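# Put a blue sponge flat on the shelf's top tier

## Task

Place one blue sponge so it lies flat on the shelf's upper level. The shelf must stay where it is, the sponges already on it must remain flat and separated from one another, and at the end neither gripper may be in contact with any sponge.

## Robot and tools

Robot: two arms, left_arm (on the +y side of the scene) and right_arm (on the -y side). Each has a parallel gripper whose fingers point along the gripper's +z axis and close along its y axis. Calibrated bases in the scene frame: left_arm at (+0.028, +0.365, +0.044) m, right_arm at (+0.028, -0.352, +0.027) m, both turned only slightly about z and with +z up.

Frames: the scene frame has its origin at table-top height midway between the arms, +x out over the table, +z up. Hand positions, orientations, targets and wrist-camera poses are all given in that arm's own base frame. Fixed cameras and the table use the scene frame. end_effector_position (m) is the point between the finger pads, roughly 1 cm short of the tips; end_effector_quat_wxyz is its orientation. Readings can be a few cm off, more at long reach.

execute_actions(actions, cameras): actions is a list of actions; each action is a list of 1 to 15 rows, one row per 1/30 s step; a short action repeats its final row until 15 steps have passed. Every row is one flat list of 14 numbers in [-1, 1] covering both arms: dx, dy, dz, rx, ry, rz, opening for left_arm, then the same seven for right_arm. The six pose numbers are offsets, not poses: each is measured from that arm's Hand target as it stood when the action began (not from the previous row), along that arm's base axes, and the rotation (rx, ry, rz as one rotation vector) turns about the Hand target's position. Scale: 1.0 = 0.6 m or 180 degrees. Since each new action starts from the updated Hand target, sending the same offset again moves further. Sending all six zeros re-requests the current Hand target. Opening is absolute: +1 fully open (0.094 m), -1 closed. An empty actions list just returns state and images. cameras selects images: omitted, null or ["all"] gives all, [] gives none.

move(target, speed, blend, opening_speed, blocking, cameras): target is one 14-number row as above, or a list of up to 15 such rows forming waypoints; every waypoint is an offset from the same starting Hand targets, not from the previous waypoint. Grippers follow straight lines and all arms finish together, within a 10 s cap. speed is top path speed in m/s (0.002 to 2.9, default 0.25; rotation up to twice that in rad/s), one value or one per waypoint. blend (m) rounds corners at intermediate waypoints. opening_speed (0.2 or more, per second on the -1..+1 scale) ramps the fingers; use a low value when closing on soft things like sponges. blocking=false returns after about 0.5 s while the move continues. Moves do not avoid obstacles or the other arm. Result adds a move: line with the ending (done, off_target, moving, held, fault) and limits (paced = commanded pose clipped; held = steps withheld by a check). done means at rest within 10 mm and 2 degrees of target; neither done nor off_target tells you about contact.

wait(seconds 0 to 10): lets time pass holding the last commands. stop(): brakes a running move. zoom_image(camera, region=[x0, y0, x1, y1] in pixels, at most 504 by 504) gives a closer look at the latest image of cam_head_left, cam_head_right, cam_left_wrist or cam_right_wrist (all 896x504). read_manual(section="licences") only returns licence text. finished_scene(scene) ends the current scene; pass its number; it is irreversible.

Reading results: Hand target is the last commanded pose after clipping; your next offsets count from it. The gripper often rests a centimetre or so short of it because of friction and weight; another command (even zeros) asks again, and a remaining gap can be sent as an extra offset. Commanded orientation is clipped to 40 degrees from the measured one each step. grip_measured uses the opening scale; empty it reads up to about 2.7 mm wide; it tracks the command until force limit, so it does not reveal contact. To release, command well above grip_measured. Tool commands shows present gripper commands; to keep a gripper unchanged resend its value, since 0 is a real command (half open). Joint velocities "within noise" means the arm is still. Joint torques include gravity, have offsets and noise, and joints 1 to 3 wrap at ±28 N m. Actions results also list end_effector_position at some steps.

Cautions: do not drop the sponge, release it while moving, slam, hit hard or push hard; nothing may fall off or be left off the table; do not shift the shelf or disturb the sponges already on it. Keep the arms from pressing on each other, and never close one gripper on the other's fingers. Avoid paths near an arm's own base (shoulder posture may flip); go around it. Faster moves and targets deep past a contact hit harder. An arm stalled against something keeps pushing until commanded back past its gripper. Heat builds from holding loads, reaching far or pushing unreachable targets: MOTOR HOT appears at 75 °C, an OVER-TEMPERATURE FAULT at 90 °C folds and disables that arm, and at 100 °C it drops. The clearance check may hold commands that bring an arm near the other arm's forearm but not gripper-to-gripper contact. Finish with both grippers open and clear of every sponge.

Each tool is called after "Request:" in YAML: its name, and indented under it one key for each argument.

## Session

Request:
execute_actions:
  actions: []

Scene clock: 0.00 s.
left_arm: end_effector_position=(+0.4037, +0.0232, +0.1015) grip_measured=+1.000 end_effector_quat_wxyz=(+0.592, -0.061, +0.803, -0.007) | right_arm: end_effector_position=(+0.4034, -0.0341, +0.1189) grip_measured=+1.000 end_effector_quat_wxyz=(+0.612, +0.054, +0.785, -0.084)
Joint positions: left_arm=[0.048 1.581 0.38 0.898 -0.015 -0.093 0.094] | right_arm=[0 1.563 0.378 0.94 0.199 -0.019 0.094]
Joint velocities: within noise
Joint torques (N m): no reading
Motor temperatures (°C): left_arm=[26 27 28 25 24 27 28] | right_arm=[27 29 26 27 27 28 28]
Heat: left arm: 28 °C; right arm: 29 °C.
Hand target: left_arm +0.4088, +0.0243, +0.1166; +0.610, -0.060, +0.790, -0.004 | right_arm +0.4078, -0.0355, +0.1345; +0.629, +0.060, +0.770, -0.083
Tool commands: left_gripper/opening=+1.0 right_gripper/opening=+1.0

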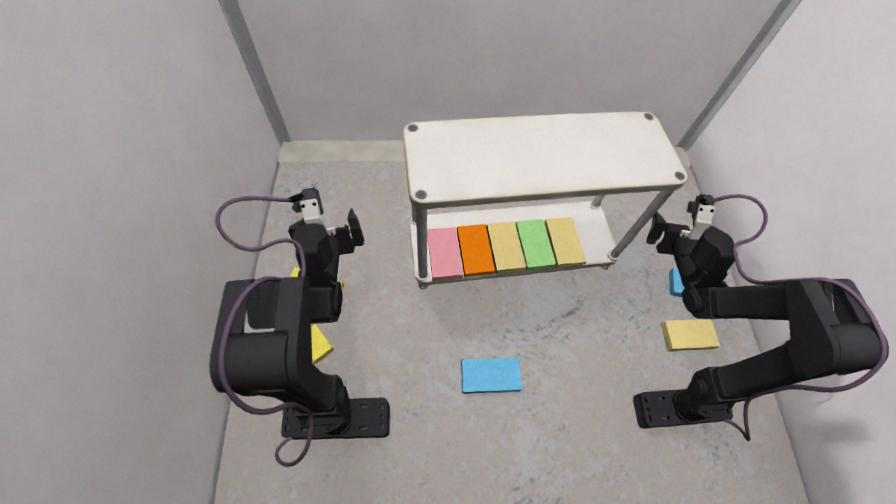

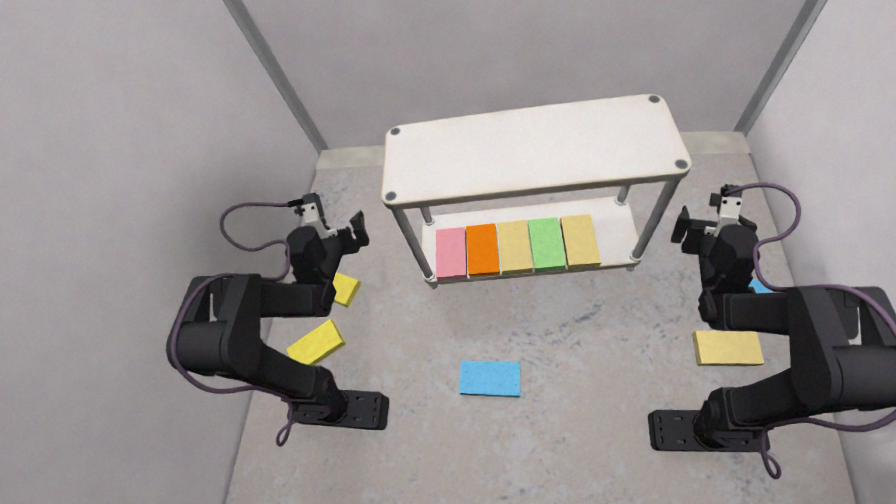

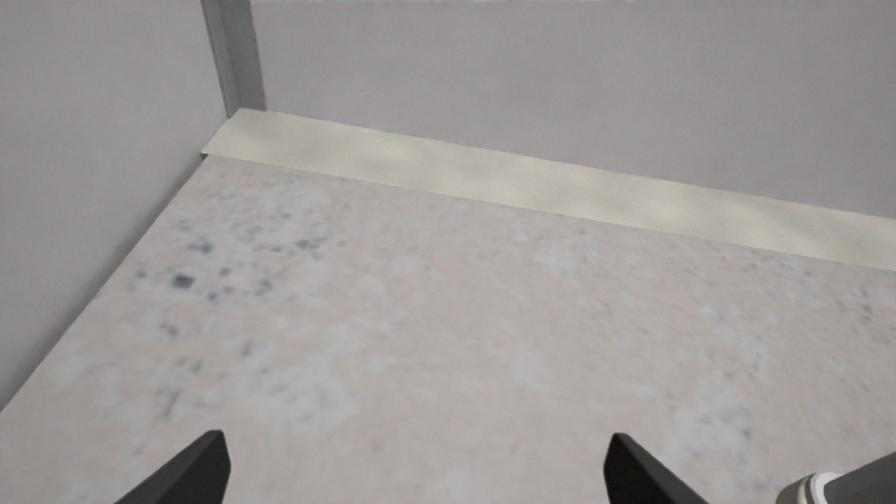

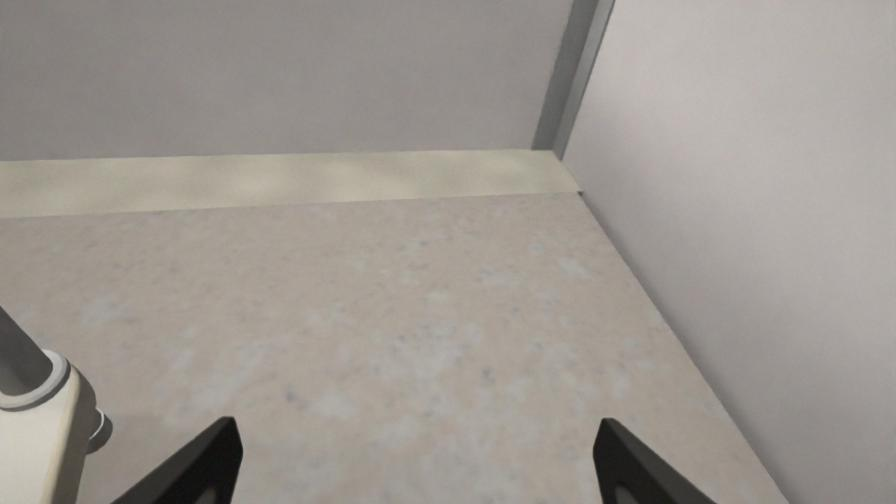

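Request:
move:
  target:
    - [0, 0, 0, 0, 0, 0, 1.0, -0.2297, 0.0092, 0.0592, -0.0181, 0.0269, 0.1126, 1.0]
    - [0, 0, 0, 0, 0, 0, 1.0, -0.3463, 0.4425, 0.0592, -0.0589, 0.0875, 0.3661, 1.0]
    - [0, 0, 0, 0, 0, 0, 1.0, -0.515, 0.7125, -0.1142, -0.0906, 0.1346, 0.5632, 1.0]
  speed: 0.32
  blend: [0.04, 0.05, 0]
  cameras: ["cam_right_wrist", "cam_head_left"]

Scene clock: 7.50 s.
left_arm: end_effector_position=(+0.4037, +0.0232, +0.1015) grip_measured=+1.000 end_effector_quat_wxyz=(+0.592, -0.061, +0.803, -0.007) | right_arm: end_effector_position=(+0.0914, +0.3671, +0.0393) grip_measured=+1.000 end_effector_quat_wxyz=(-0.269, +0.648, -0.646, -0.300)
Joint positions: left_arm=[0.048 1.581 0.38 0.898 -0.015 -0.093 0.094] | right_arm=[1.171 1.581 0.586 0.199 -0.33 -0.267 0.094]
Joint velocities: within noise
Joint torques (N m): left_arm=[-0.01 -4.83 5.16 1.87 -0.02 -0.02] | right_arm=[0.16 -5.3 7.62 2.37 -0.39 -0.07]
Motor temperatures (°C): left_arm=[26 27 29 27 24 27 28] | right_arm=[27 30 27 29 27 28 28]
Heat: left arm: 29 °C; right arm: 30 °C.
Hand target: left_arm +0.4088, +0.0243, +0.1166; +0.610, -0.060, +0.790, -0.004 | right_arm +0.0988, +0.3920, +0.0660; -0.311, +0.645, -0.617, -0.325
Off the commanded pose: left_arm 0.016 m, 3 deg | right_arm 0.037 m, 7 deg.
move: off_target (left_arm, right_arm)
Images, in order (width x height): cam_head_left 896x504, cam_right_wrist 896x504.

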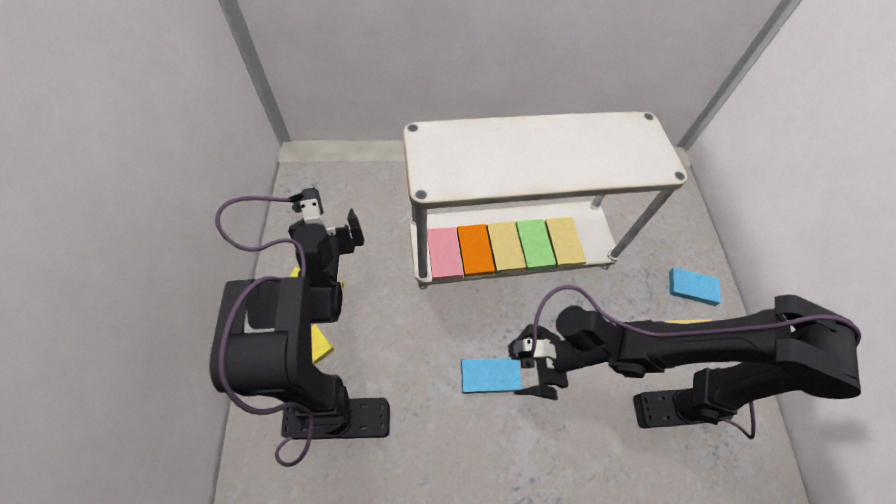

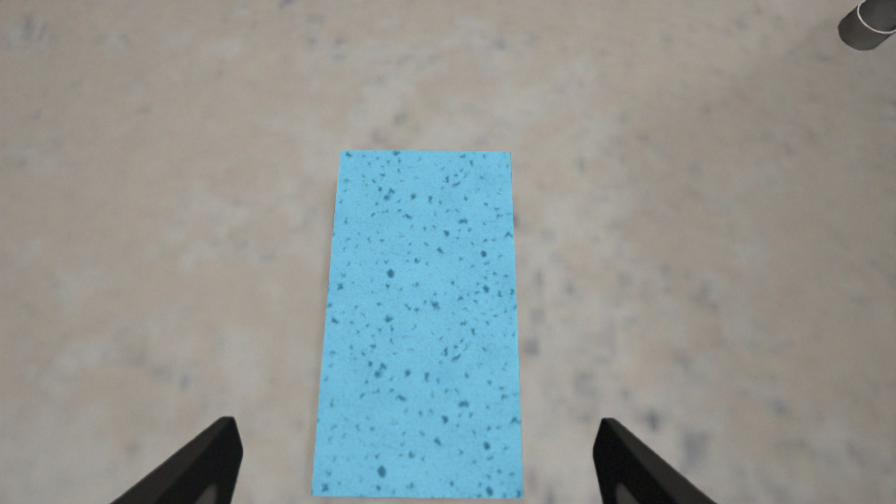

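Request:
move:
  target:
    - [0, 0, 0, 0, 0, 0, 1.0, -0.0063, 0.0517, -0.0858, 0.0227, -0.0078, 0.0066, 1.0]
  speed: 0.1
  cameras: ["cam_right_wrist"]

Scene clock: 10.53 s.
left_arm: end_effector_position=(+0.4037, +0.0232, +0.1015) grip_measured=+1.000 end_effector_quat_wxyz=(+0.592, -0.061, +0.803, -0.007) | right_arm: end_effector_position=(+0.0939, +0.4019, -0.0058) grip_measured=+1.000 end_effector_quat_wxyz=(-0.306, +0.652, -0.616, -0.319)
Joint positions: left_arm=[0.048 1.581 0.38 0.898 -0.015 -0.093 0.094] | right_arm=[1.198 1.894 0.588 0.606 -0.33 -0.275 0.094]
Joint velocities: within noise
Joint torques (N m): left_arm=[0.06 -4.82 5.11 1.87 0 -0.03] | right_arm=[0.38 -6.52 5.59 2.5 -0.23 0.07]
Motor temperatures (°C): left_arm=[26 28 29 28 24 27 28] | right_arm=[27 30 28 31 27 28 28]
Heat: left arm: 29 °C; right arm: 31 °C.
Hand target: left_arm +0.4088, +0.0243, +0.1166; +0.610, -0.060, +0.790, -0.004 | right_arm +0.0950, +0.4230, +0.0145; -0.338, +0.644, -0.594, -0.342
Off the commanded pose: left_arm 0.016 m, 3 deg | right_arm 0.029 m, 5 deg.
move: off_target (left_arm, right_arm)
Images, in order (width x height): cam_right_wrist 896x504.

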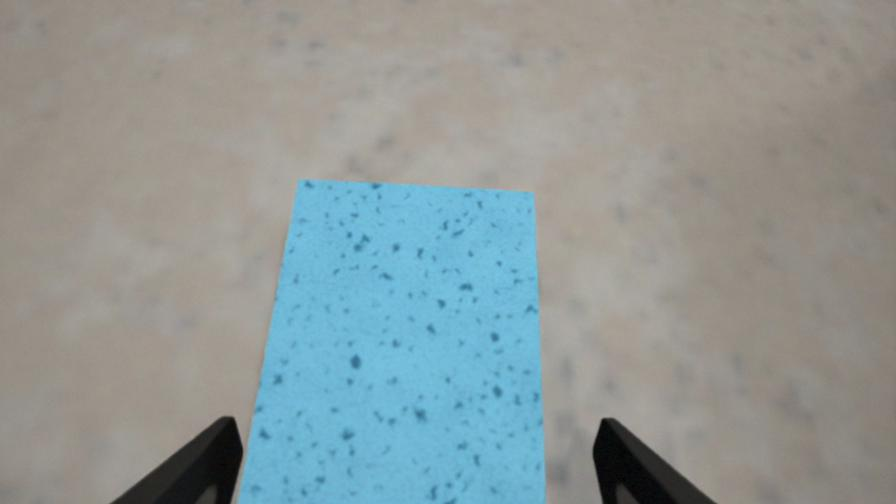

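Request:
move:
  target:
    - [0, 0, 0, 0, 0, 0, 1.0, -0.01, 0, -0.0083, 0, 0, 0, 1.0]
    - [0, 0, 0, 0, 0, 0, 1.0, -0.01, 0, -0.0083, 0, 0, 0, 0.22]
    - [0, 0, 0, 0, 0, 0, 1.0, 0.0417, -0.1467, 0.6392, 0, 0, 0, 0.22]
  speed: [0.1, 0.1, 0.2]
  opening_speed: 0.8
  cameras: ["cam_right_wrist", "cam_head_left"]

Scene clock: 17.30 s.
left_arm: end_effector_position=(+0.4037, +0.0232, +0.1015) grip_measured=+1.000 end_effector_quat_wxyz=(+0.592, -0.061, +0.803, -0.007) | right_arm: end_effector_position=(+0.1290, +0.3404, +0.3829) grip_measured=+0.371 end_effector_quat_wxyz=(-0.336, +0.639, -0.608, -0.332)
Joint positions: left_arm=[0.048 1.581 0.38 0.898 -0.015 -0.093 0.094] | right_arm=[0.965 1.397 1.783 -1.074 -0.508 -0.412 0.064]
Joint velocities: within noise
Joint torques (N m): left_arm=[0.05 -4.82 5.18 1.86 0 0] | right_arm=[-0.5 -4.48 8.36 1.3 -0.47 -0.07]
Motor temperatures (°C): left_arm=[26 28 30 29 24 27 28] | right_arm=[27 31 28 31 27 28 28]
Heat: left arm: 30 °C; right arm: 31 °C.
Hand target: left_arm +0.4088, +0.0243, +0.1166; +0.610, -0.060, +0.790, -0.004 | right_arm +0.1200, +0.3350, +0.3980; -0.338, +0.644, -0.594, -0.342
Off the commanded pose: left_arm 0.016 m, 3 deg | right_arm 0.018 m, 2 deg.
move: off_target (left_arm, right_arm); target 2's new opening was sent with right_arm's hand 0.023 m and 4 deg from that target
Images, in order (width x height): cam_head_left 896x504, cam_right_wrist 896x504.

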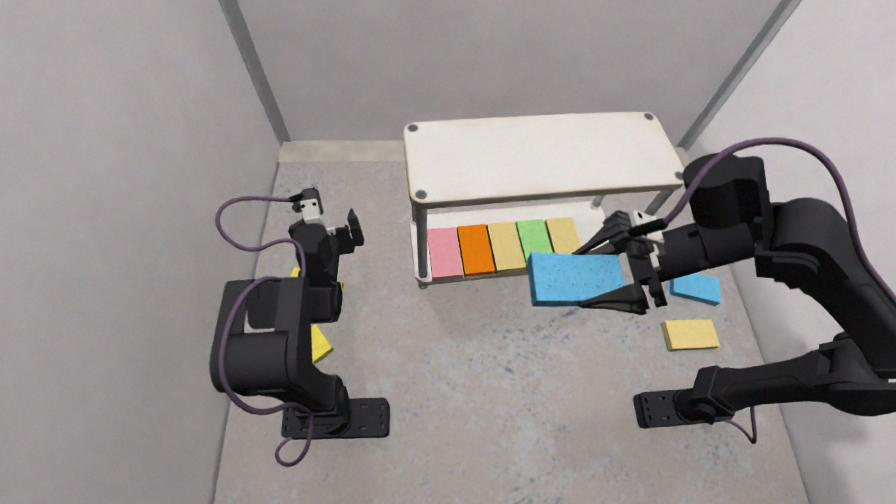

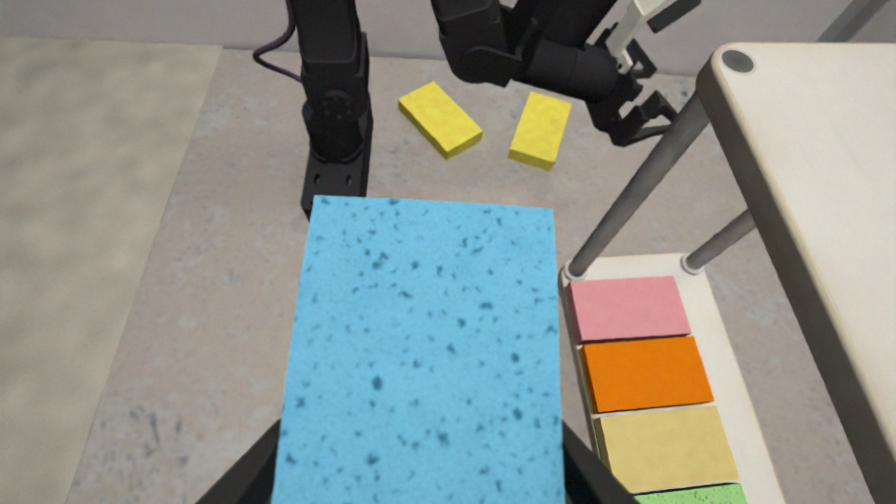

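Request:
move:
  target:
    - [0, 0, 0, 0, 0, 0, 1.0, 0.4808, -0.2208, -0.005, -0.0159, 0.0065, -0.254, 0.22]
  speed: 0.25
  cameras: ["cam_right_wrist", "cam_head_left"]

Scene clock: 20.77 s.
left_arm: end_effector_position=(+0.4037, +0.0232, +0.1015) grip_measured=+1.000 end_effector_quat_wxyz=(+0.592, -0.061, +0.803, -0.007) | right_arm: end_effector_position=(+0.4162, +0.2015, +0.3841) grip_measured=+0.370 end_effector_quat_wxyz=(+0.421, -0.367, +0.811, +0.174)
Joint positions: left_arm=[0.048 1.581 0.38 0.898 -0.015 -0.093 0.094] | right_arm=[0.292 1.802 2.237 -1.129 -0.418 -0.359 0.064]
Joint velocities: within noise
Joint torques (N m): left_arm=[0.06 -4.83 5.12 1.86 -0.02 -0.02] | right_arm=[-0.01 -7.43 7.98 1.34 -0.15 0.07]
Motor temperatures (°C): left_arm=[26 28 30 30 24 27 28] | right_arm=[27 31 29 31 27 28 29]
Heat: left arm: 30 °C; right arm: 31 °C.
Hand target: left_arm +0.4088, +0.0243, +0.1166; +0.610, -0.060, +0.790, -0.004 | right_arm +0.4085, +0.2025, +0.3950; +0.423, -0.367, +0.809, +0.176
Off the commanded pose: left_arm 0.016 m, 3 deg | right_arm 0.013 m, 0 deg.
move: off_target (left_arm, right_arm)
Images, in order (width x height): cam_head_left 896x504, cam_right_wrist 896x504.

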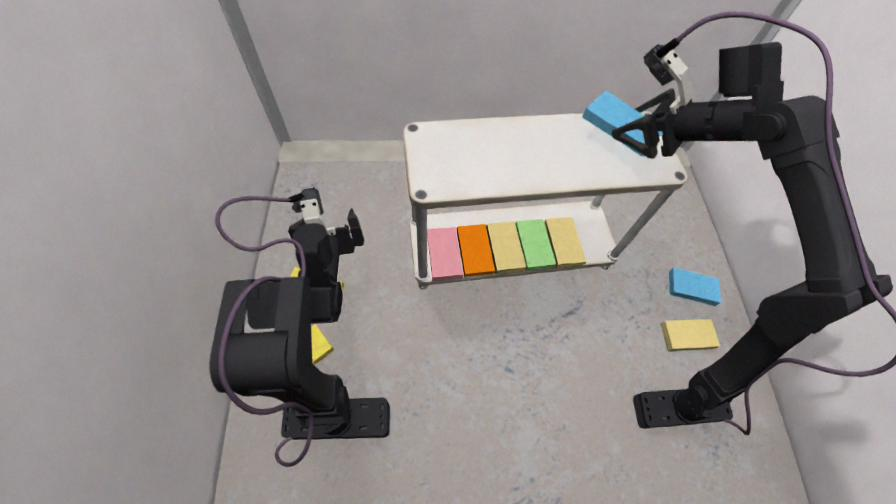

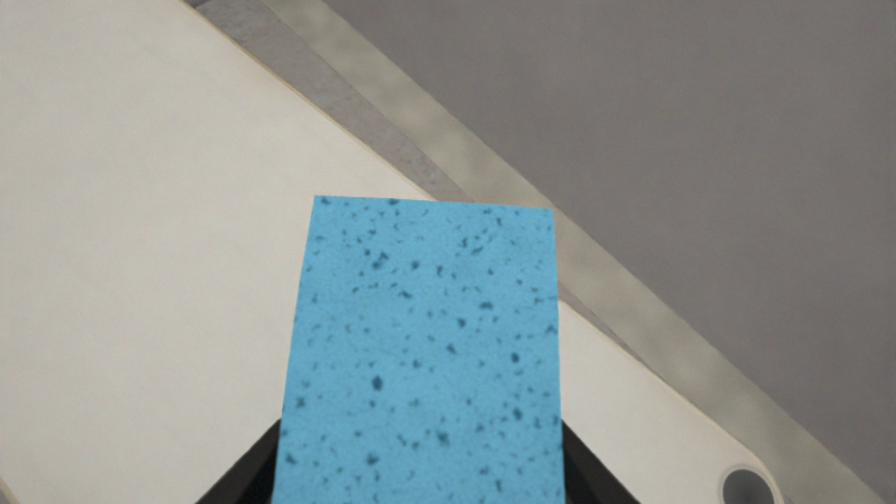

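Request:
move:
  target:
    - [0, 0, 0, 0, 0, 0, 1.0, -0.0192, 0, -0.05, -0.0024, 0.0112, -0.0049, 0.22]
  speed: 0.1
  cameras: ["cam_right_wrist", "cam_head_left"]

Scene clock: 22.80 s.
left_arm: end_effector_position=(+0.4037, +0.0232, +0.1015) grip_measured=+1.000 end_effector_quat_wxyz=(+0.592, -0.061, +0.803, -0.007) | right_arm: end_effector_position=(+0.4006, +0.1996, +0.3508) grip_measured=+0.370 end_effector_quat_wxyz=(+0.385, -0.362, +0.831, +0.175)
Joint positions: left_arm=[0.048 1.581 0.38 0.898 -0.015 -0.093 0.094] | right_arm=[0.304 1.725 2.048 -1.094 -0.401 -0.346 0.064]
Joint velocities: within noise
Joint torques (N m): left_arm=[0.02 -4.85 5.16 1.86 -0.02 -0.02] | right_arm=[0.34 -9.28 3.59 2.08 -0.12 0.09]
Motor temperatures (°C): left_arm=[26 28 30 30 24 27 28] | right_arm=[27 31 29 31 27 28 29]
Heat: left arm: 30 °C; right arm: 31 °C.
Hand target: left_arm +0.4088, +0.0243, +0.1166; +0.610, -0.060, +0.790, -0.004 | right_arm +0.3970, +0.2025, +0.3650; +0.409, -0.360, +0.820, +0.176
Off the commanded pose: left_arm 0.016 m, 3 deg | right_arm 0.015 m, 3 deg.
move: off_target (left_arm, right_arm)
Images, in order (width x height): cam_head_left 896x504, cam_right_wrist 896x504.

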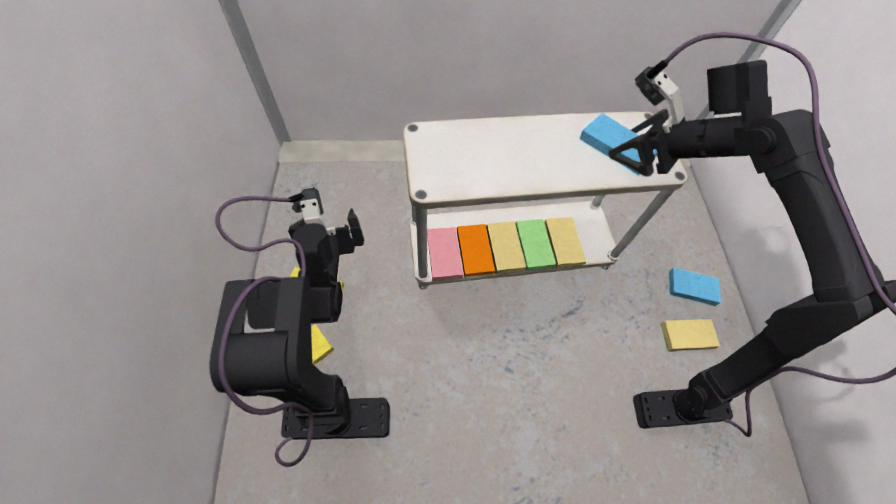

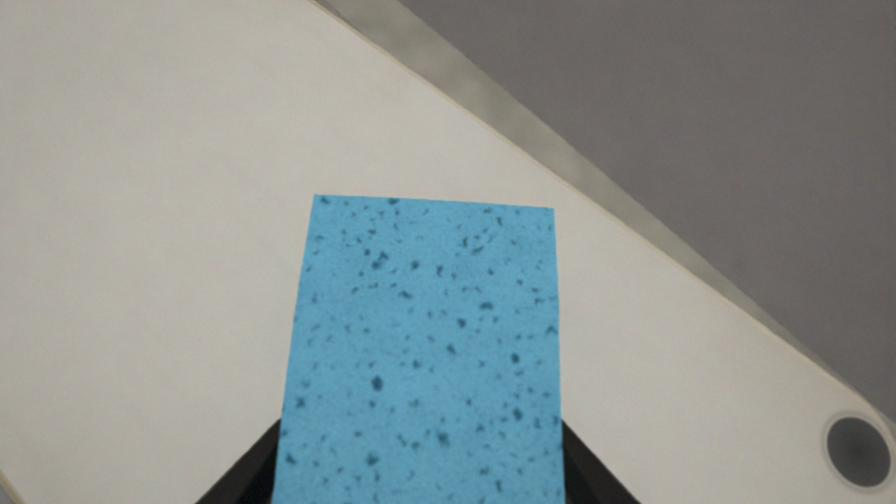

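Request:
move:
  target:
    - [0, 0, 0, 0, 0, 0, 1.0, 0, 0, -0.0117, 0.0081, -0.0076, 0, 0.22]
  speed: 0.06
  cameras: ["cam_right_wrist", "cam_head_left"]

Scene clock: 24.07 s.
left_arm: end_effector_position=(+0.4037, +0.0232, +0.1015) grip_measured=+1.000 end_effector_quat_wxyz=(+0.592, -0.061, +0.803, -0.007) | right_arm: end_effector_position=(+0.4016, +0.1999, +0.3481) grip_measured=+0.370 end_effector_quat_wxyz=(+0.408, -0.360, +0.821, +0.174)
Joint positions: left_arm=[0.048 1.581 0.38 0.898 -0.015 -0.093 0.094] | right_arm=[0.304 1.667 1.927 -0.979 -0.401 -0.338 0.064]
Joint velocities: within noise
Joint torques (N m): left_arm=[0.03 -4.85 5.18 1.86 -0.01 -0.02] | right_arm=[-0.17 -8.62 3.58 2.04 -0.26 0.12]
Motor temperatures (°C): left_arm=[26 28 30 30 24 27 28] | right_arm=[27 32 29 32 27 28 29]
Heat: left arm: 30 °C; right arm: 32 °C.
Hand target: left_arm +0.4088, +0.0243, +0.1166; +0.610, -0.060, +0.790, -0.004 | right_arm +0.3970, +0.2025, +0.3580; +0.423, -0.356, +0.813, +0.182
Off the commanded pose: left_arm 0.016 m, 3 deg | right_arm 0.011 m, 2 deg.
move: off_target (left_arm, right_arm)
Images, in order (width x height): cam_head_left 896x504, cam_right_wrist 896x504.

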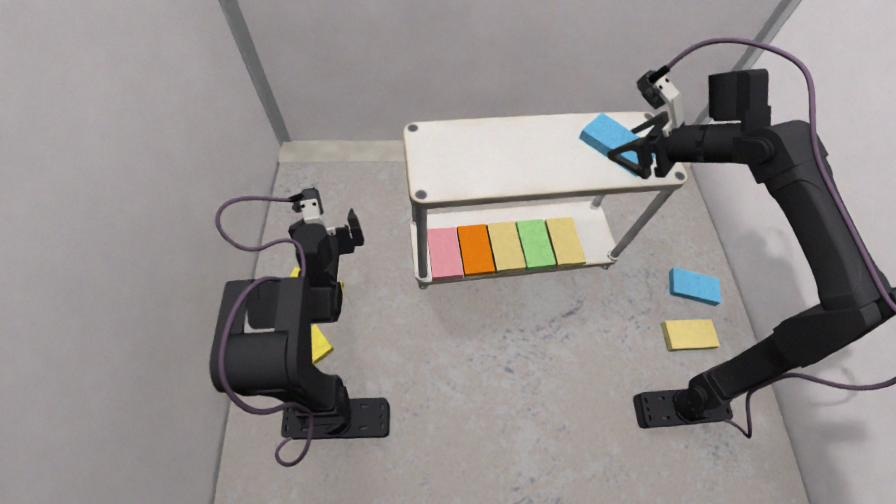

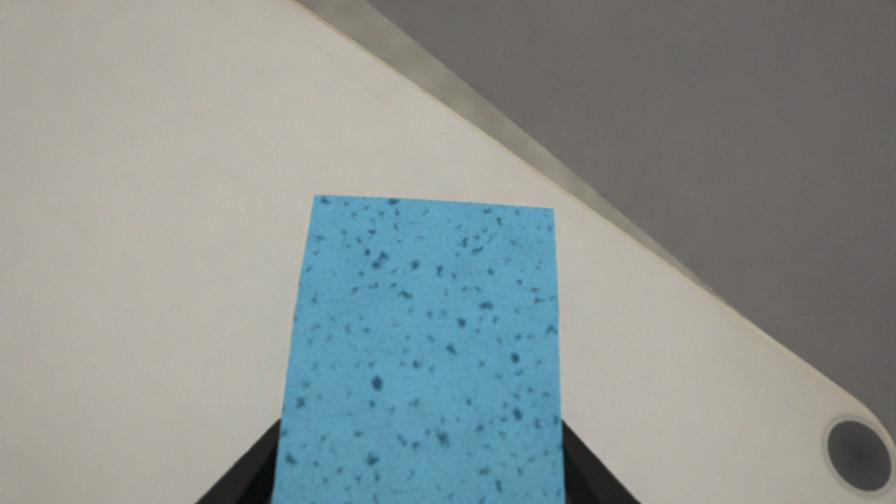

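Request:
move:
  target:
    - [0, 0, 0, 0, 0, 0, 1.0, 0, 0, -0.0083, 0.001, -0.001, 0, 0.22]
  speed: 0.06
  cameras: ["cam_head_left"]

Scene clock: 25.20 s.
left_arm: end_effector_position=(+0.4037, +0.0232, +0.1015) grip_measured=+1.000 end_effector_quat_wxyz=(+0.592, -0.061, +0.803, -0.007) | right_arm: end_effector_position=(+0.4020, +0.2001, +0.3479) grip_measured=+0.370 end_effector_quat_wxyz=(+0.417, -0.356, +0.818, +0.176)
Joint positions: left_arm=[0.048 1.581 0.38 0.898 -0.015 -0.093 0.094] | right_arm=[0.304 1.647 1.887 -0.937 -0.401 -0.327 0.064]
Joint velocities: within noise
Joint torques (N m): left_arm=[0.03 -4.82 5.18 1.85 -0.01 -0.02] | right_arm=[-0.23 -8.16 3.38 1.97 -0.27 0.07]
Motor temperatures (°C): left_arm=[26 28 30 30 24 27 28] | right_arm=[27 32 29 32 27 28 29]
Heat: left arm: 30 °C; right arm: 32 °C.
Hand target: left_arm +0.4088, +0.0243, +0.1166; +0.610, -0.060, +0.790, -0.004 | right_arm +0.3970, +0.2025, +0.3530; +0.425, -0.356, +0.812, +0.183
Off the commanded pose: left_arm 0.016 m, 3 deg | right_arm 0.008 m, 1 deg.
move: off_target (left_arm)
Images, in order (width x height): cam_head_left 896x504.

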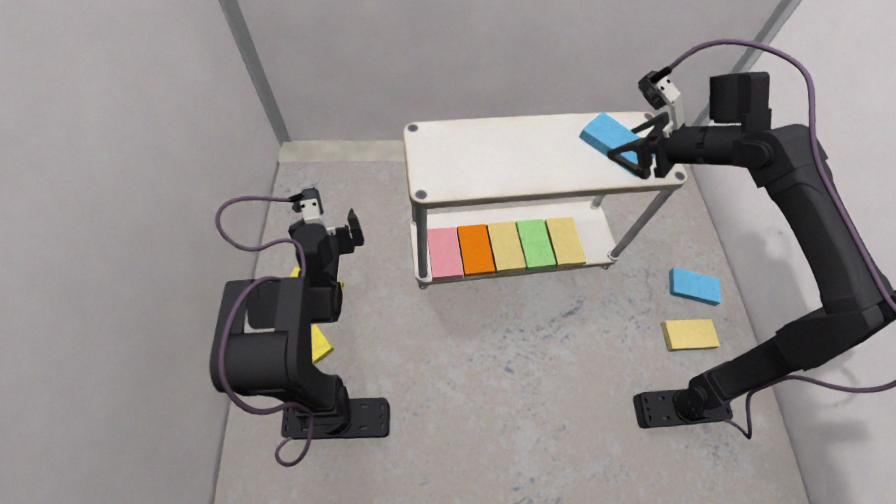

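Request:
move:
  target:
    - [0, 0, 0, 0, 0, 0, 1.0, 0, 0, 0.003, 0, 0, 0, 0.22]
    - [0, 0, 0, 0, 0, 0, 1.0, 0, 0, 0.003, 0, 0, 0, 0.9]
    - [0, 0, 0, 0, 0, 0, 1.0, -0.105, -0.107, 0.108, 0, 0, 0, 0.9]
  speed: [0.06, 0.06, 0.12]
  opening_speed: 0.7

Scene clock: 30.20 s.
left_arm: end_effector_position=(+0.4037, +0.0232, +0.1015) grip_measured=+1.000 end_effector_quat_wxyz=(+0.592, -0.061, +0.803, -0.007) | right_arm: end_effector_position=(+0.3500, +0.1345, +0.4006) grip_measured=+0.897 end_effector_quat_wxyz=(+0.414, -0.343, +0.825, +0.174)
Joint positions: left_arm=[0.048 1.581 0.38 0.898 -0.015 -0.093 0.094] | right_arm=[0.126 1.558 2.071 -1.27 -0.519 -0.433 0.089]
Joint velocities: within noise
Joint torques (N m): left_arm=[0.01 -4.81 5.15 1.86 -0.01 -0.02] | right_arm=[-0.38 -6.35 7.53 1.22 -0.51 -0.07]
Motor temperatures (°C): left_arm=[26 28 30 31 24 27 28] | right_arm=[27 33 28 32 27 28 29]
Heat: left arm: 31 °C; right arm: 33 °C.
Hand target: left_arm +0.4088, +0.0243, +0.1166; +0.610, -0.060, +0.790, -0.004 | right_arm +0.3340, +0.1383, +0.4178; +0.425, -0.356, +0.812, +0.183
Off the commanded pose: left_arm 0.016 m, 3 deg | right_arm 0.024 m, 3 deg.
move: off_target (left_arm, right_arm)

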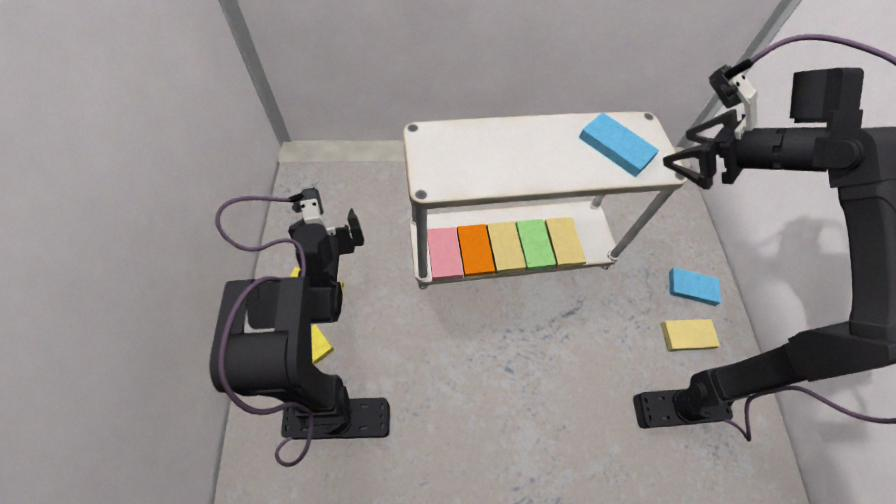

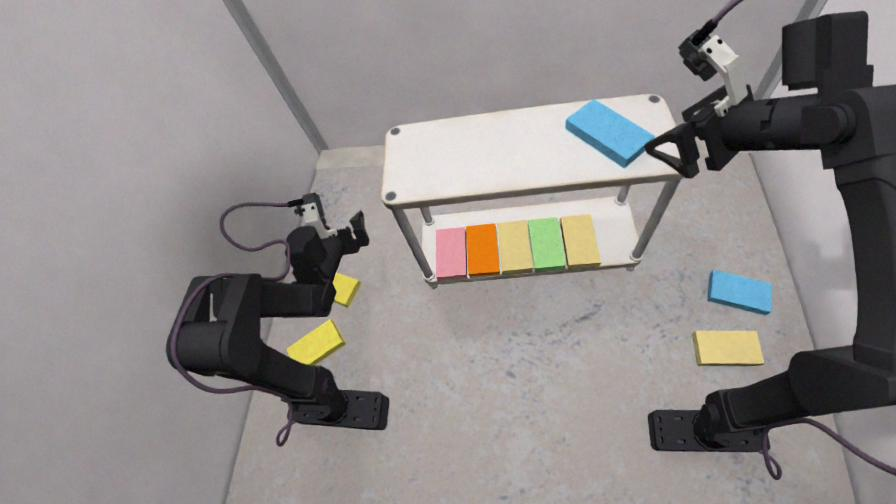

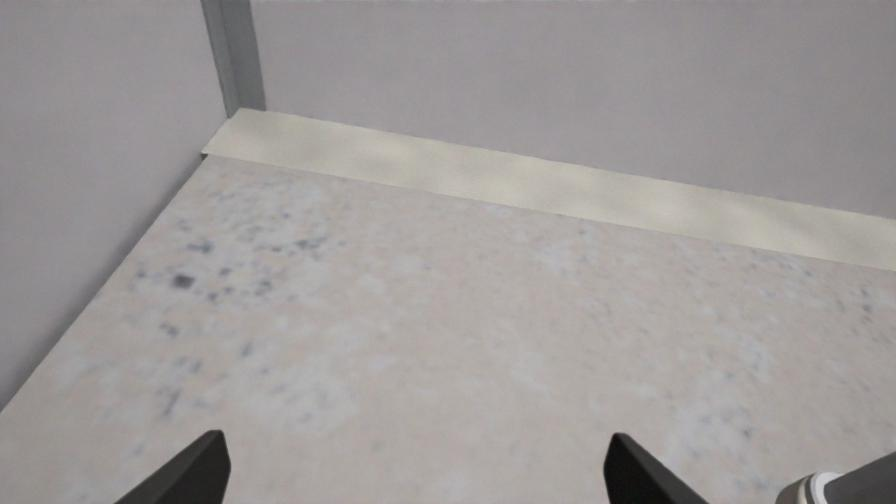

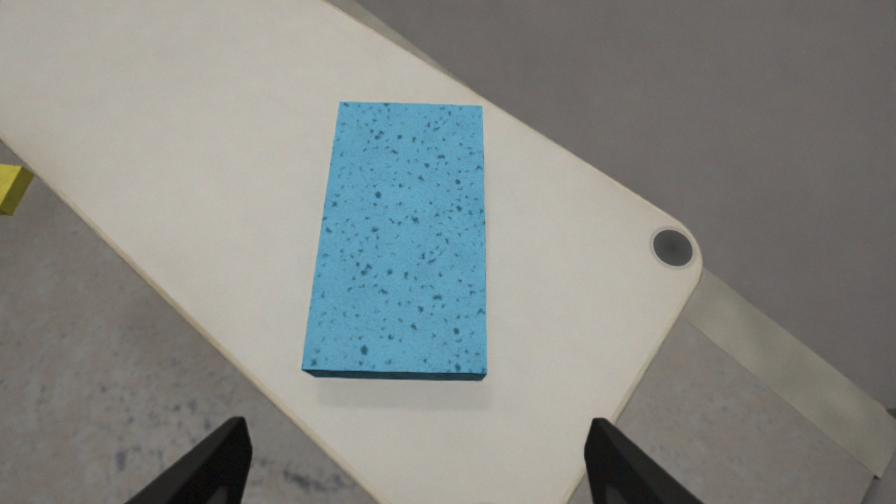

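Request:
zoom_image:
  camera: "cam_right_wrist"
  region: [280, 320, 520, 440]

Request:
zoom_image:
  camera: "cam_head_left"
  region: [560, 90, 700, 200]

Request:
zoom_image:
  camera: "cam_head_right"
  region: [550, 80, 690, 190]

Scaled by 2.100 from the camera's 896x504 image, which has a finer 1280x720 frame.

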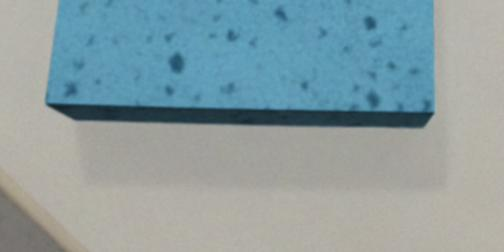

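Scaled by 3.600 from the camera's 896x504 image, which has a finer 1280x720 frame.

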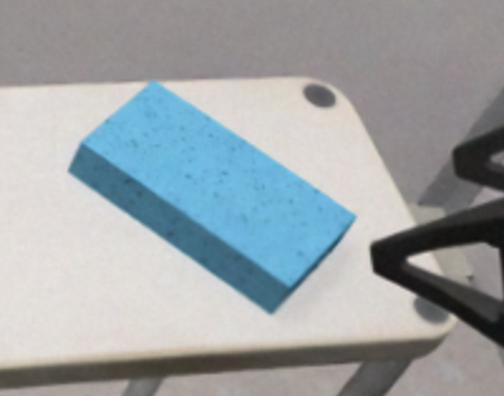

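Scaled by 3.600 from the camera's 896x504 image, which has a finer 1280x720 frame.

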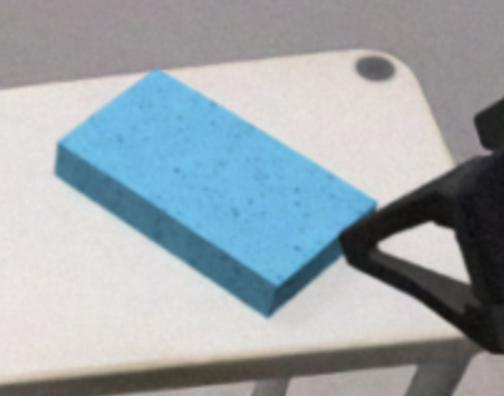

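Request:
finished_scene:
  scene: 2

The scene is finished: the task was done.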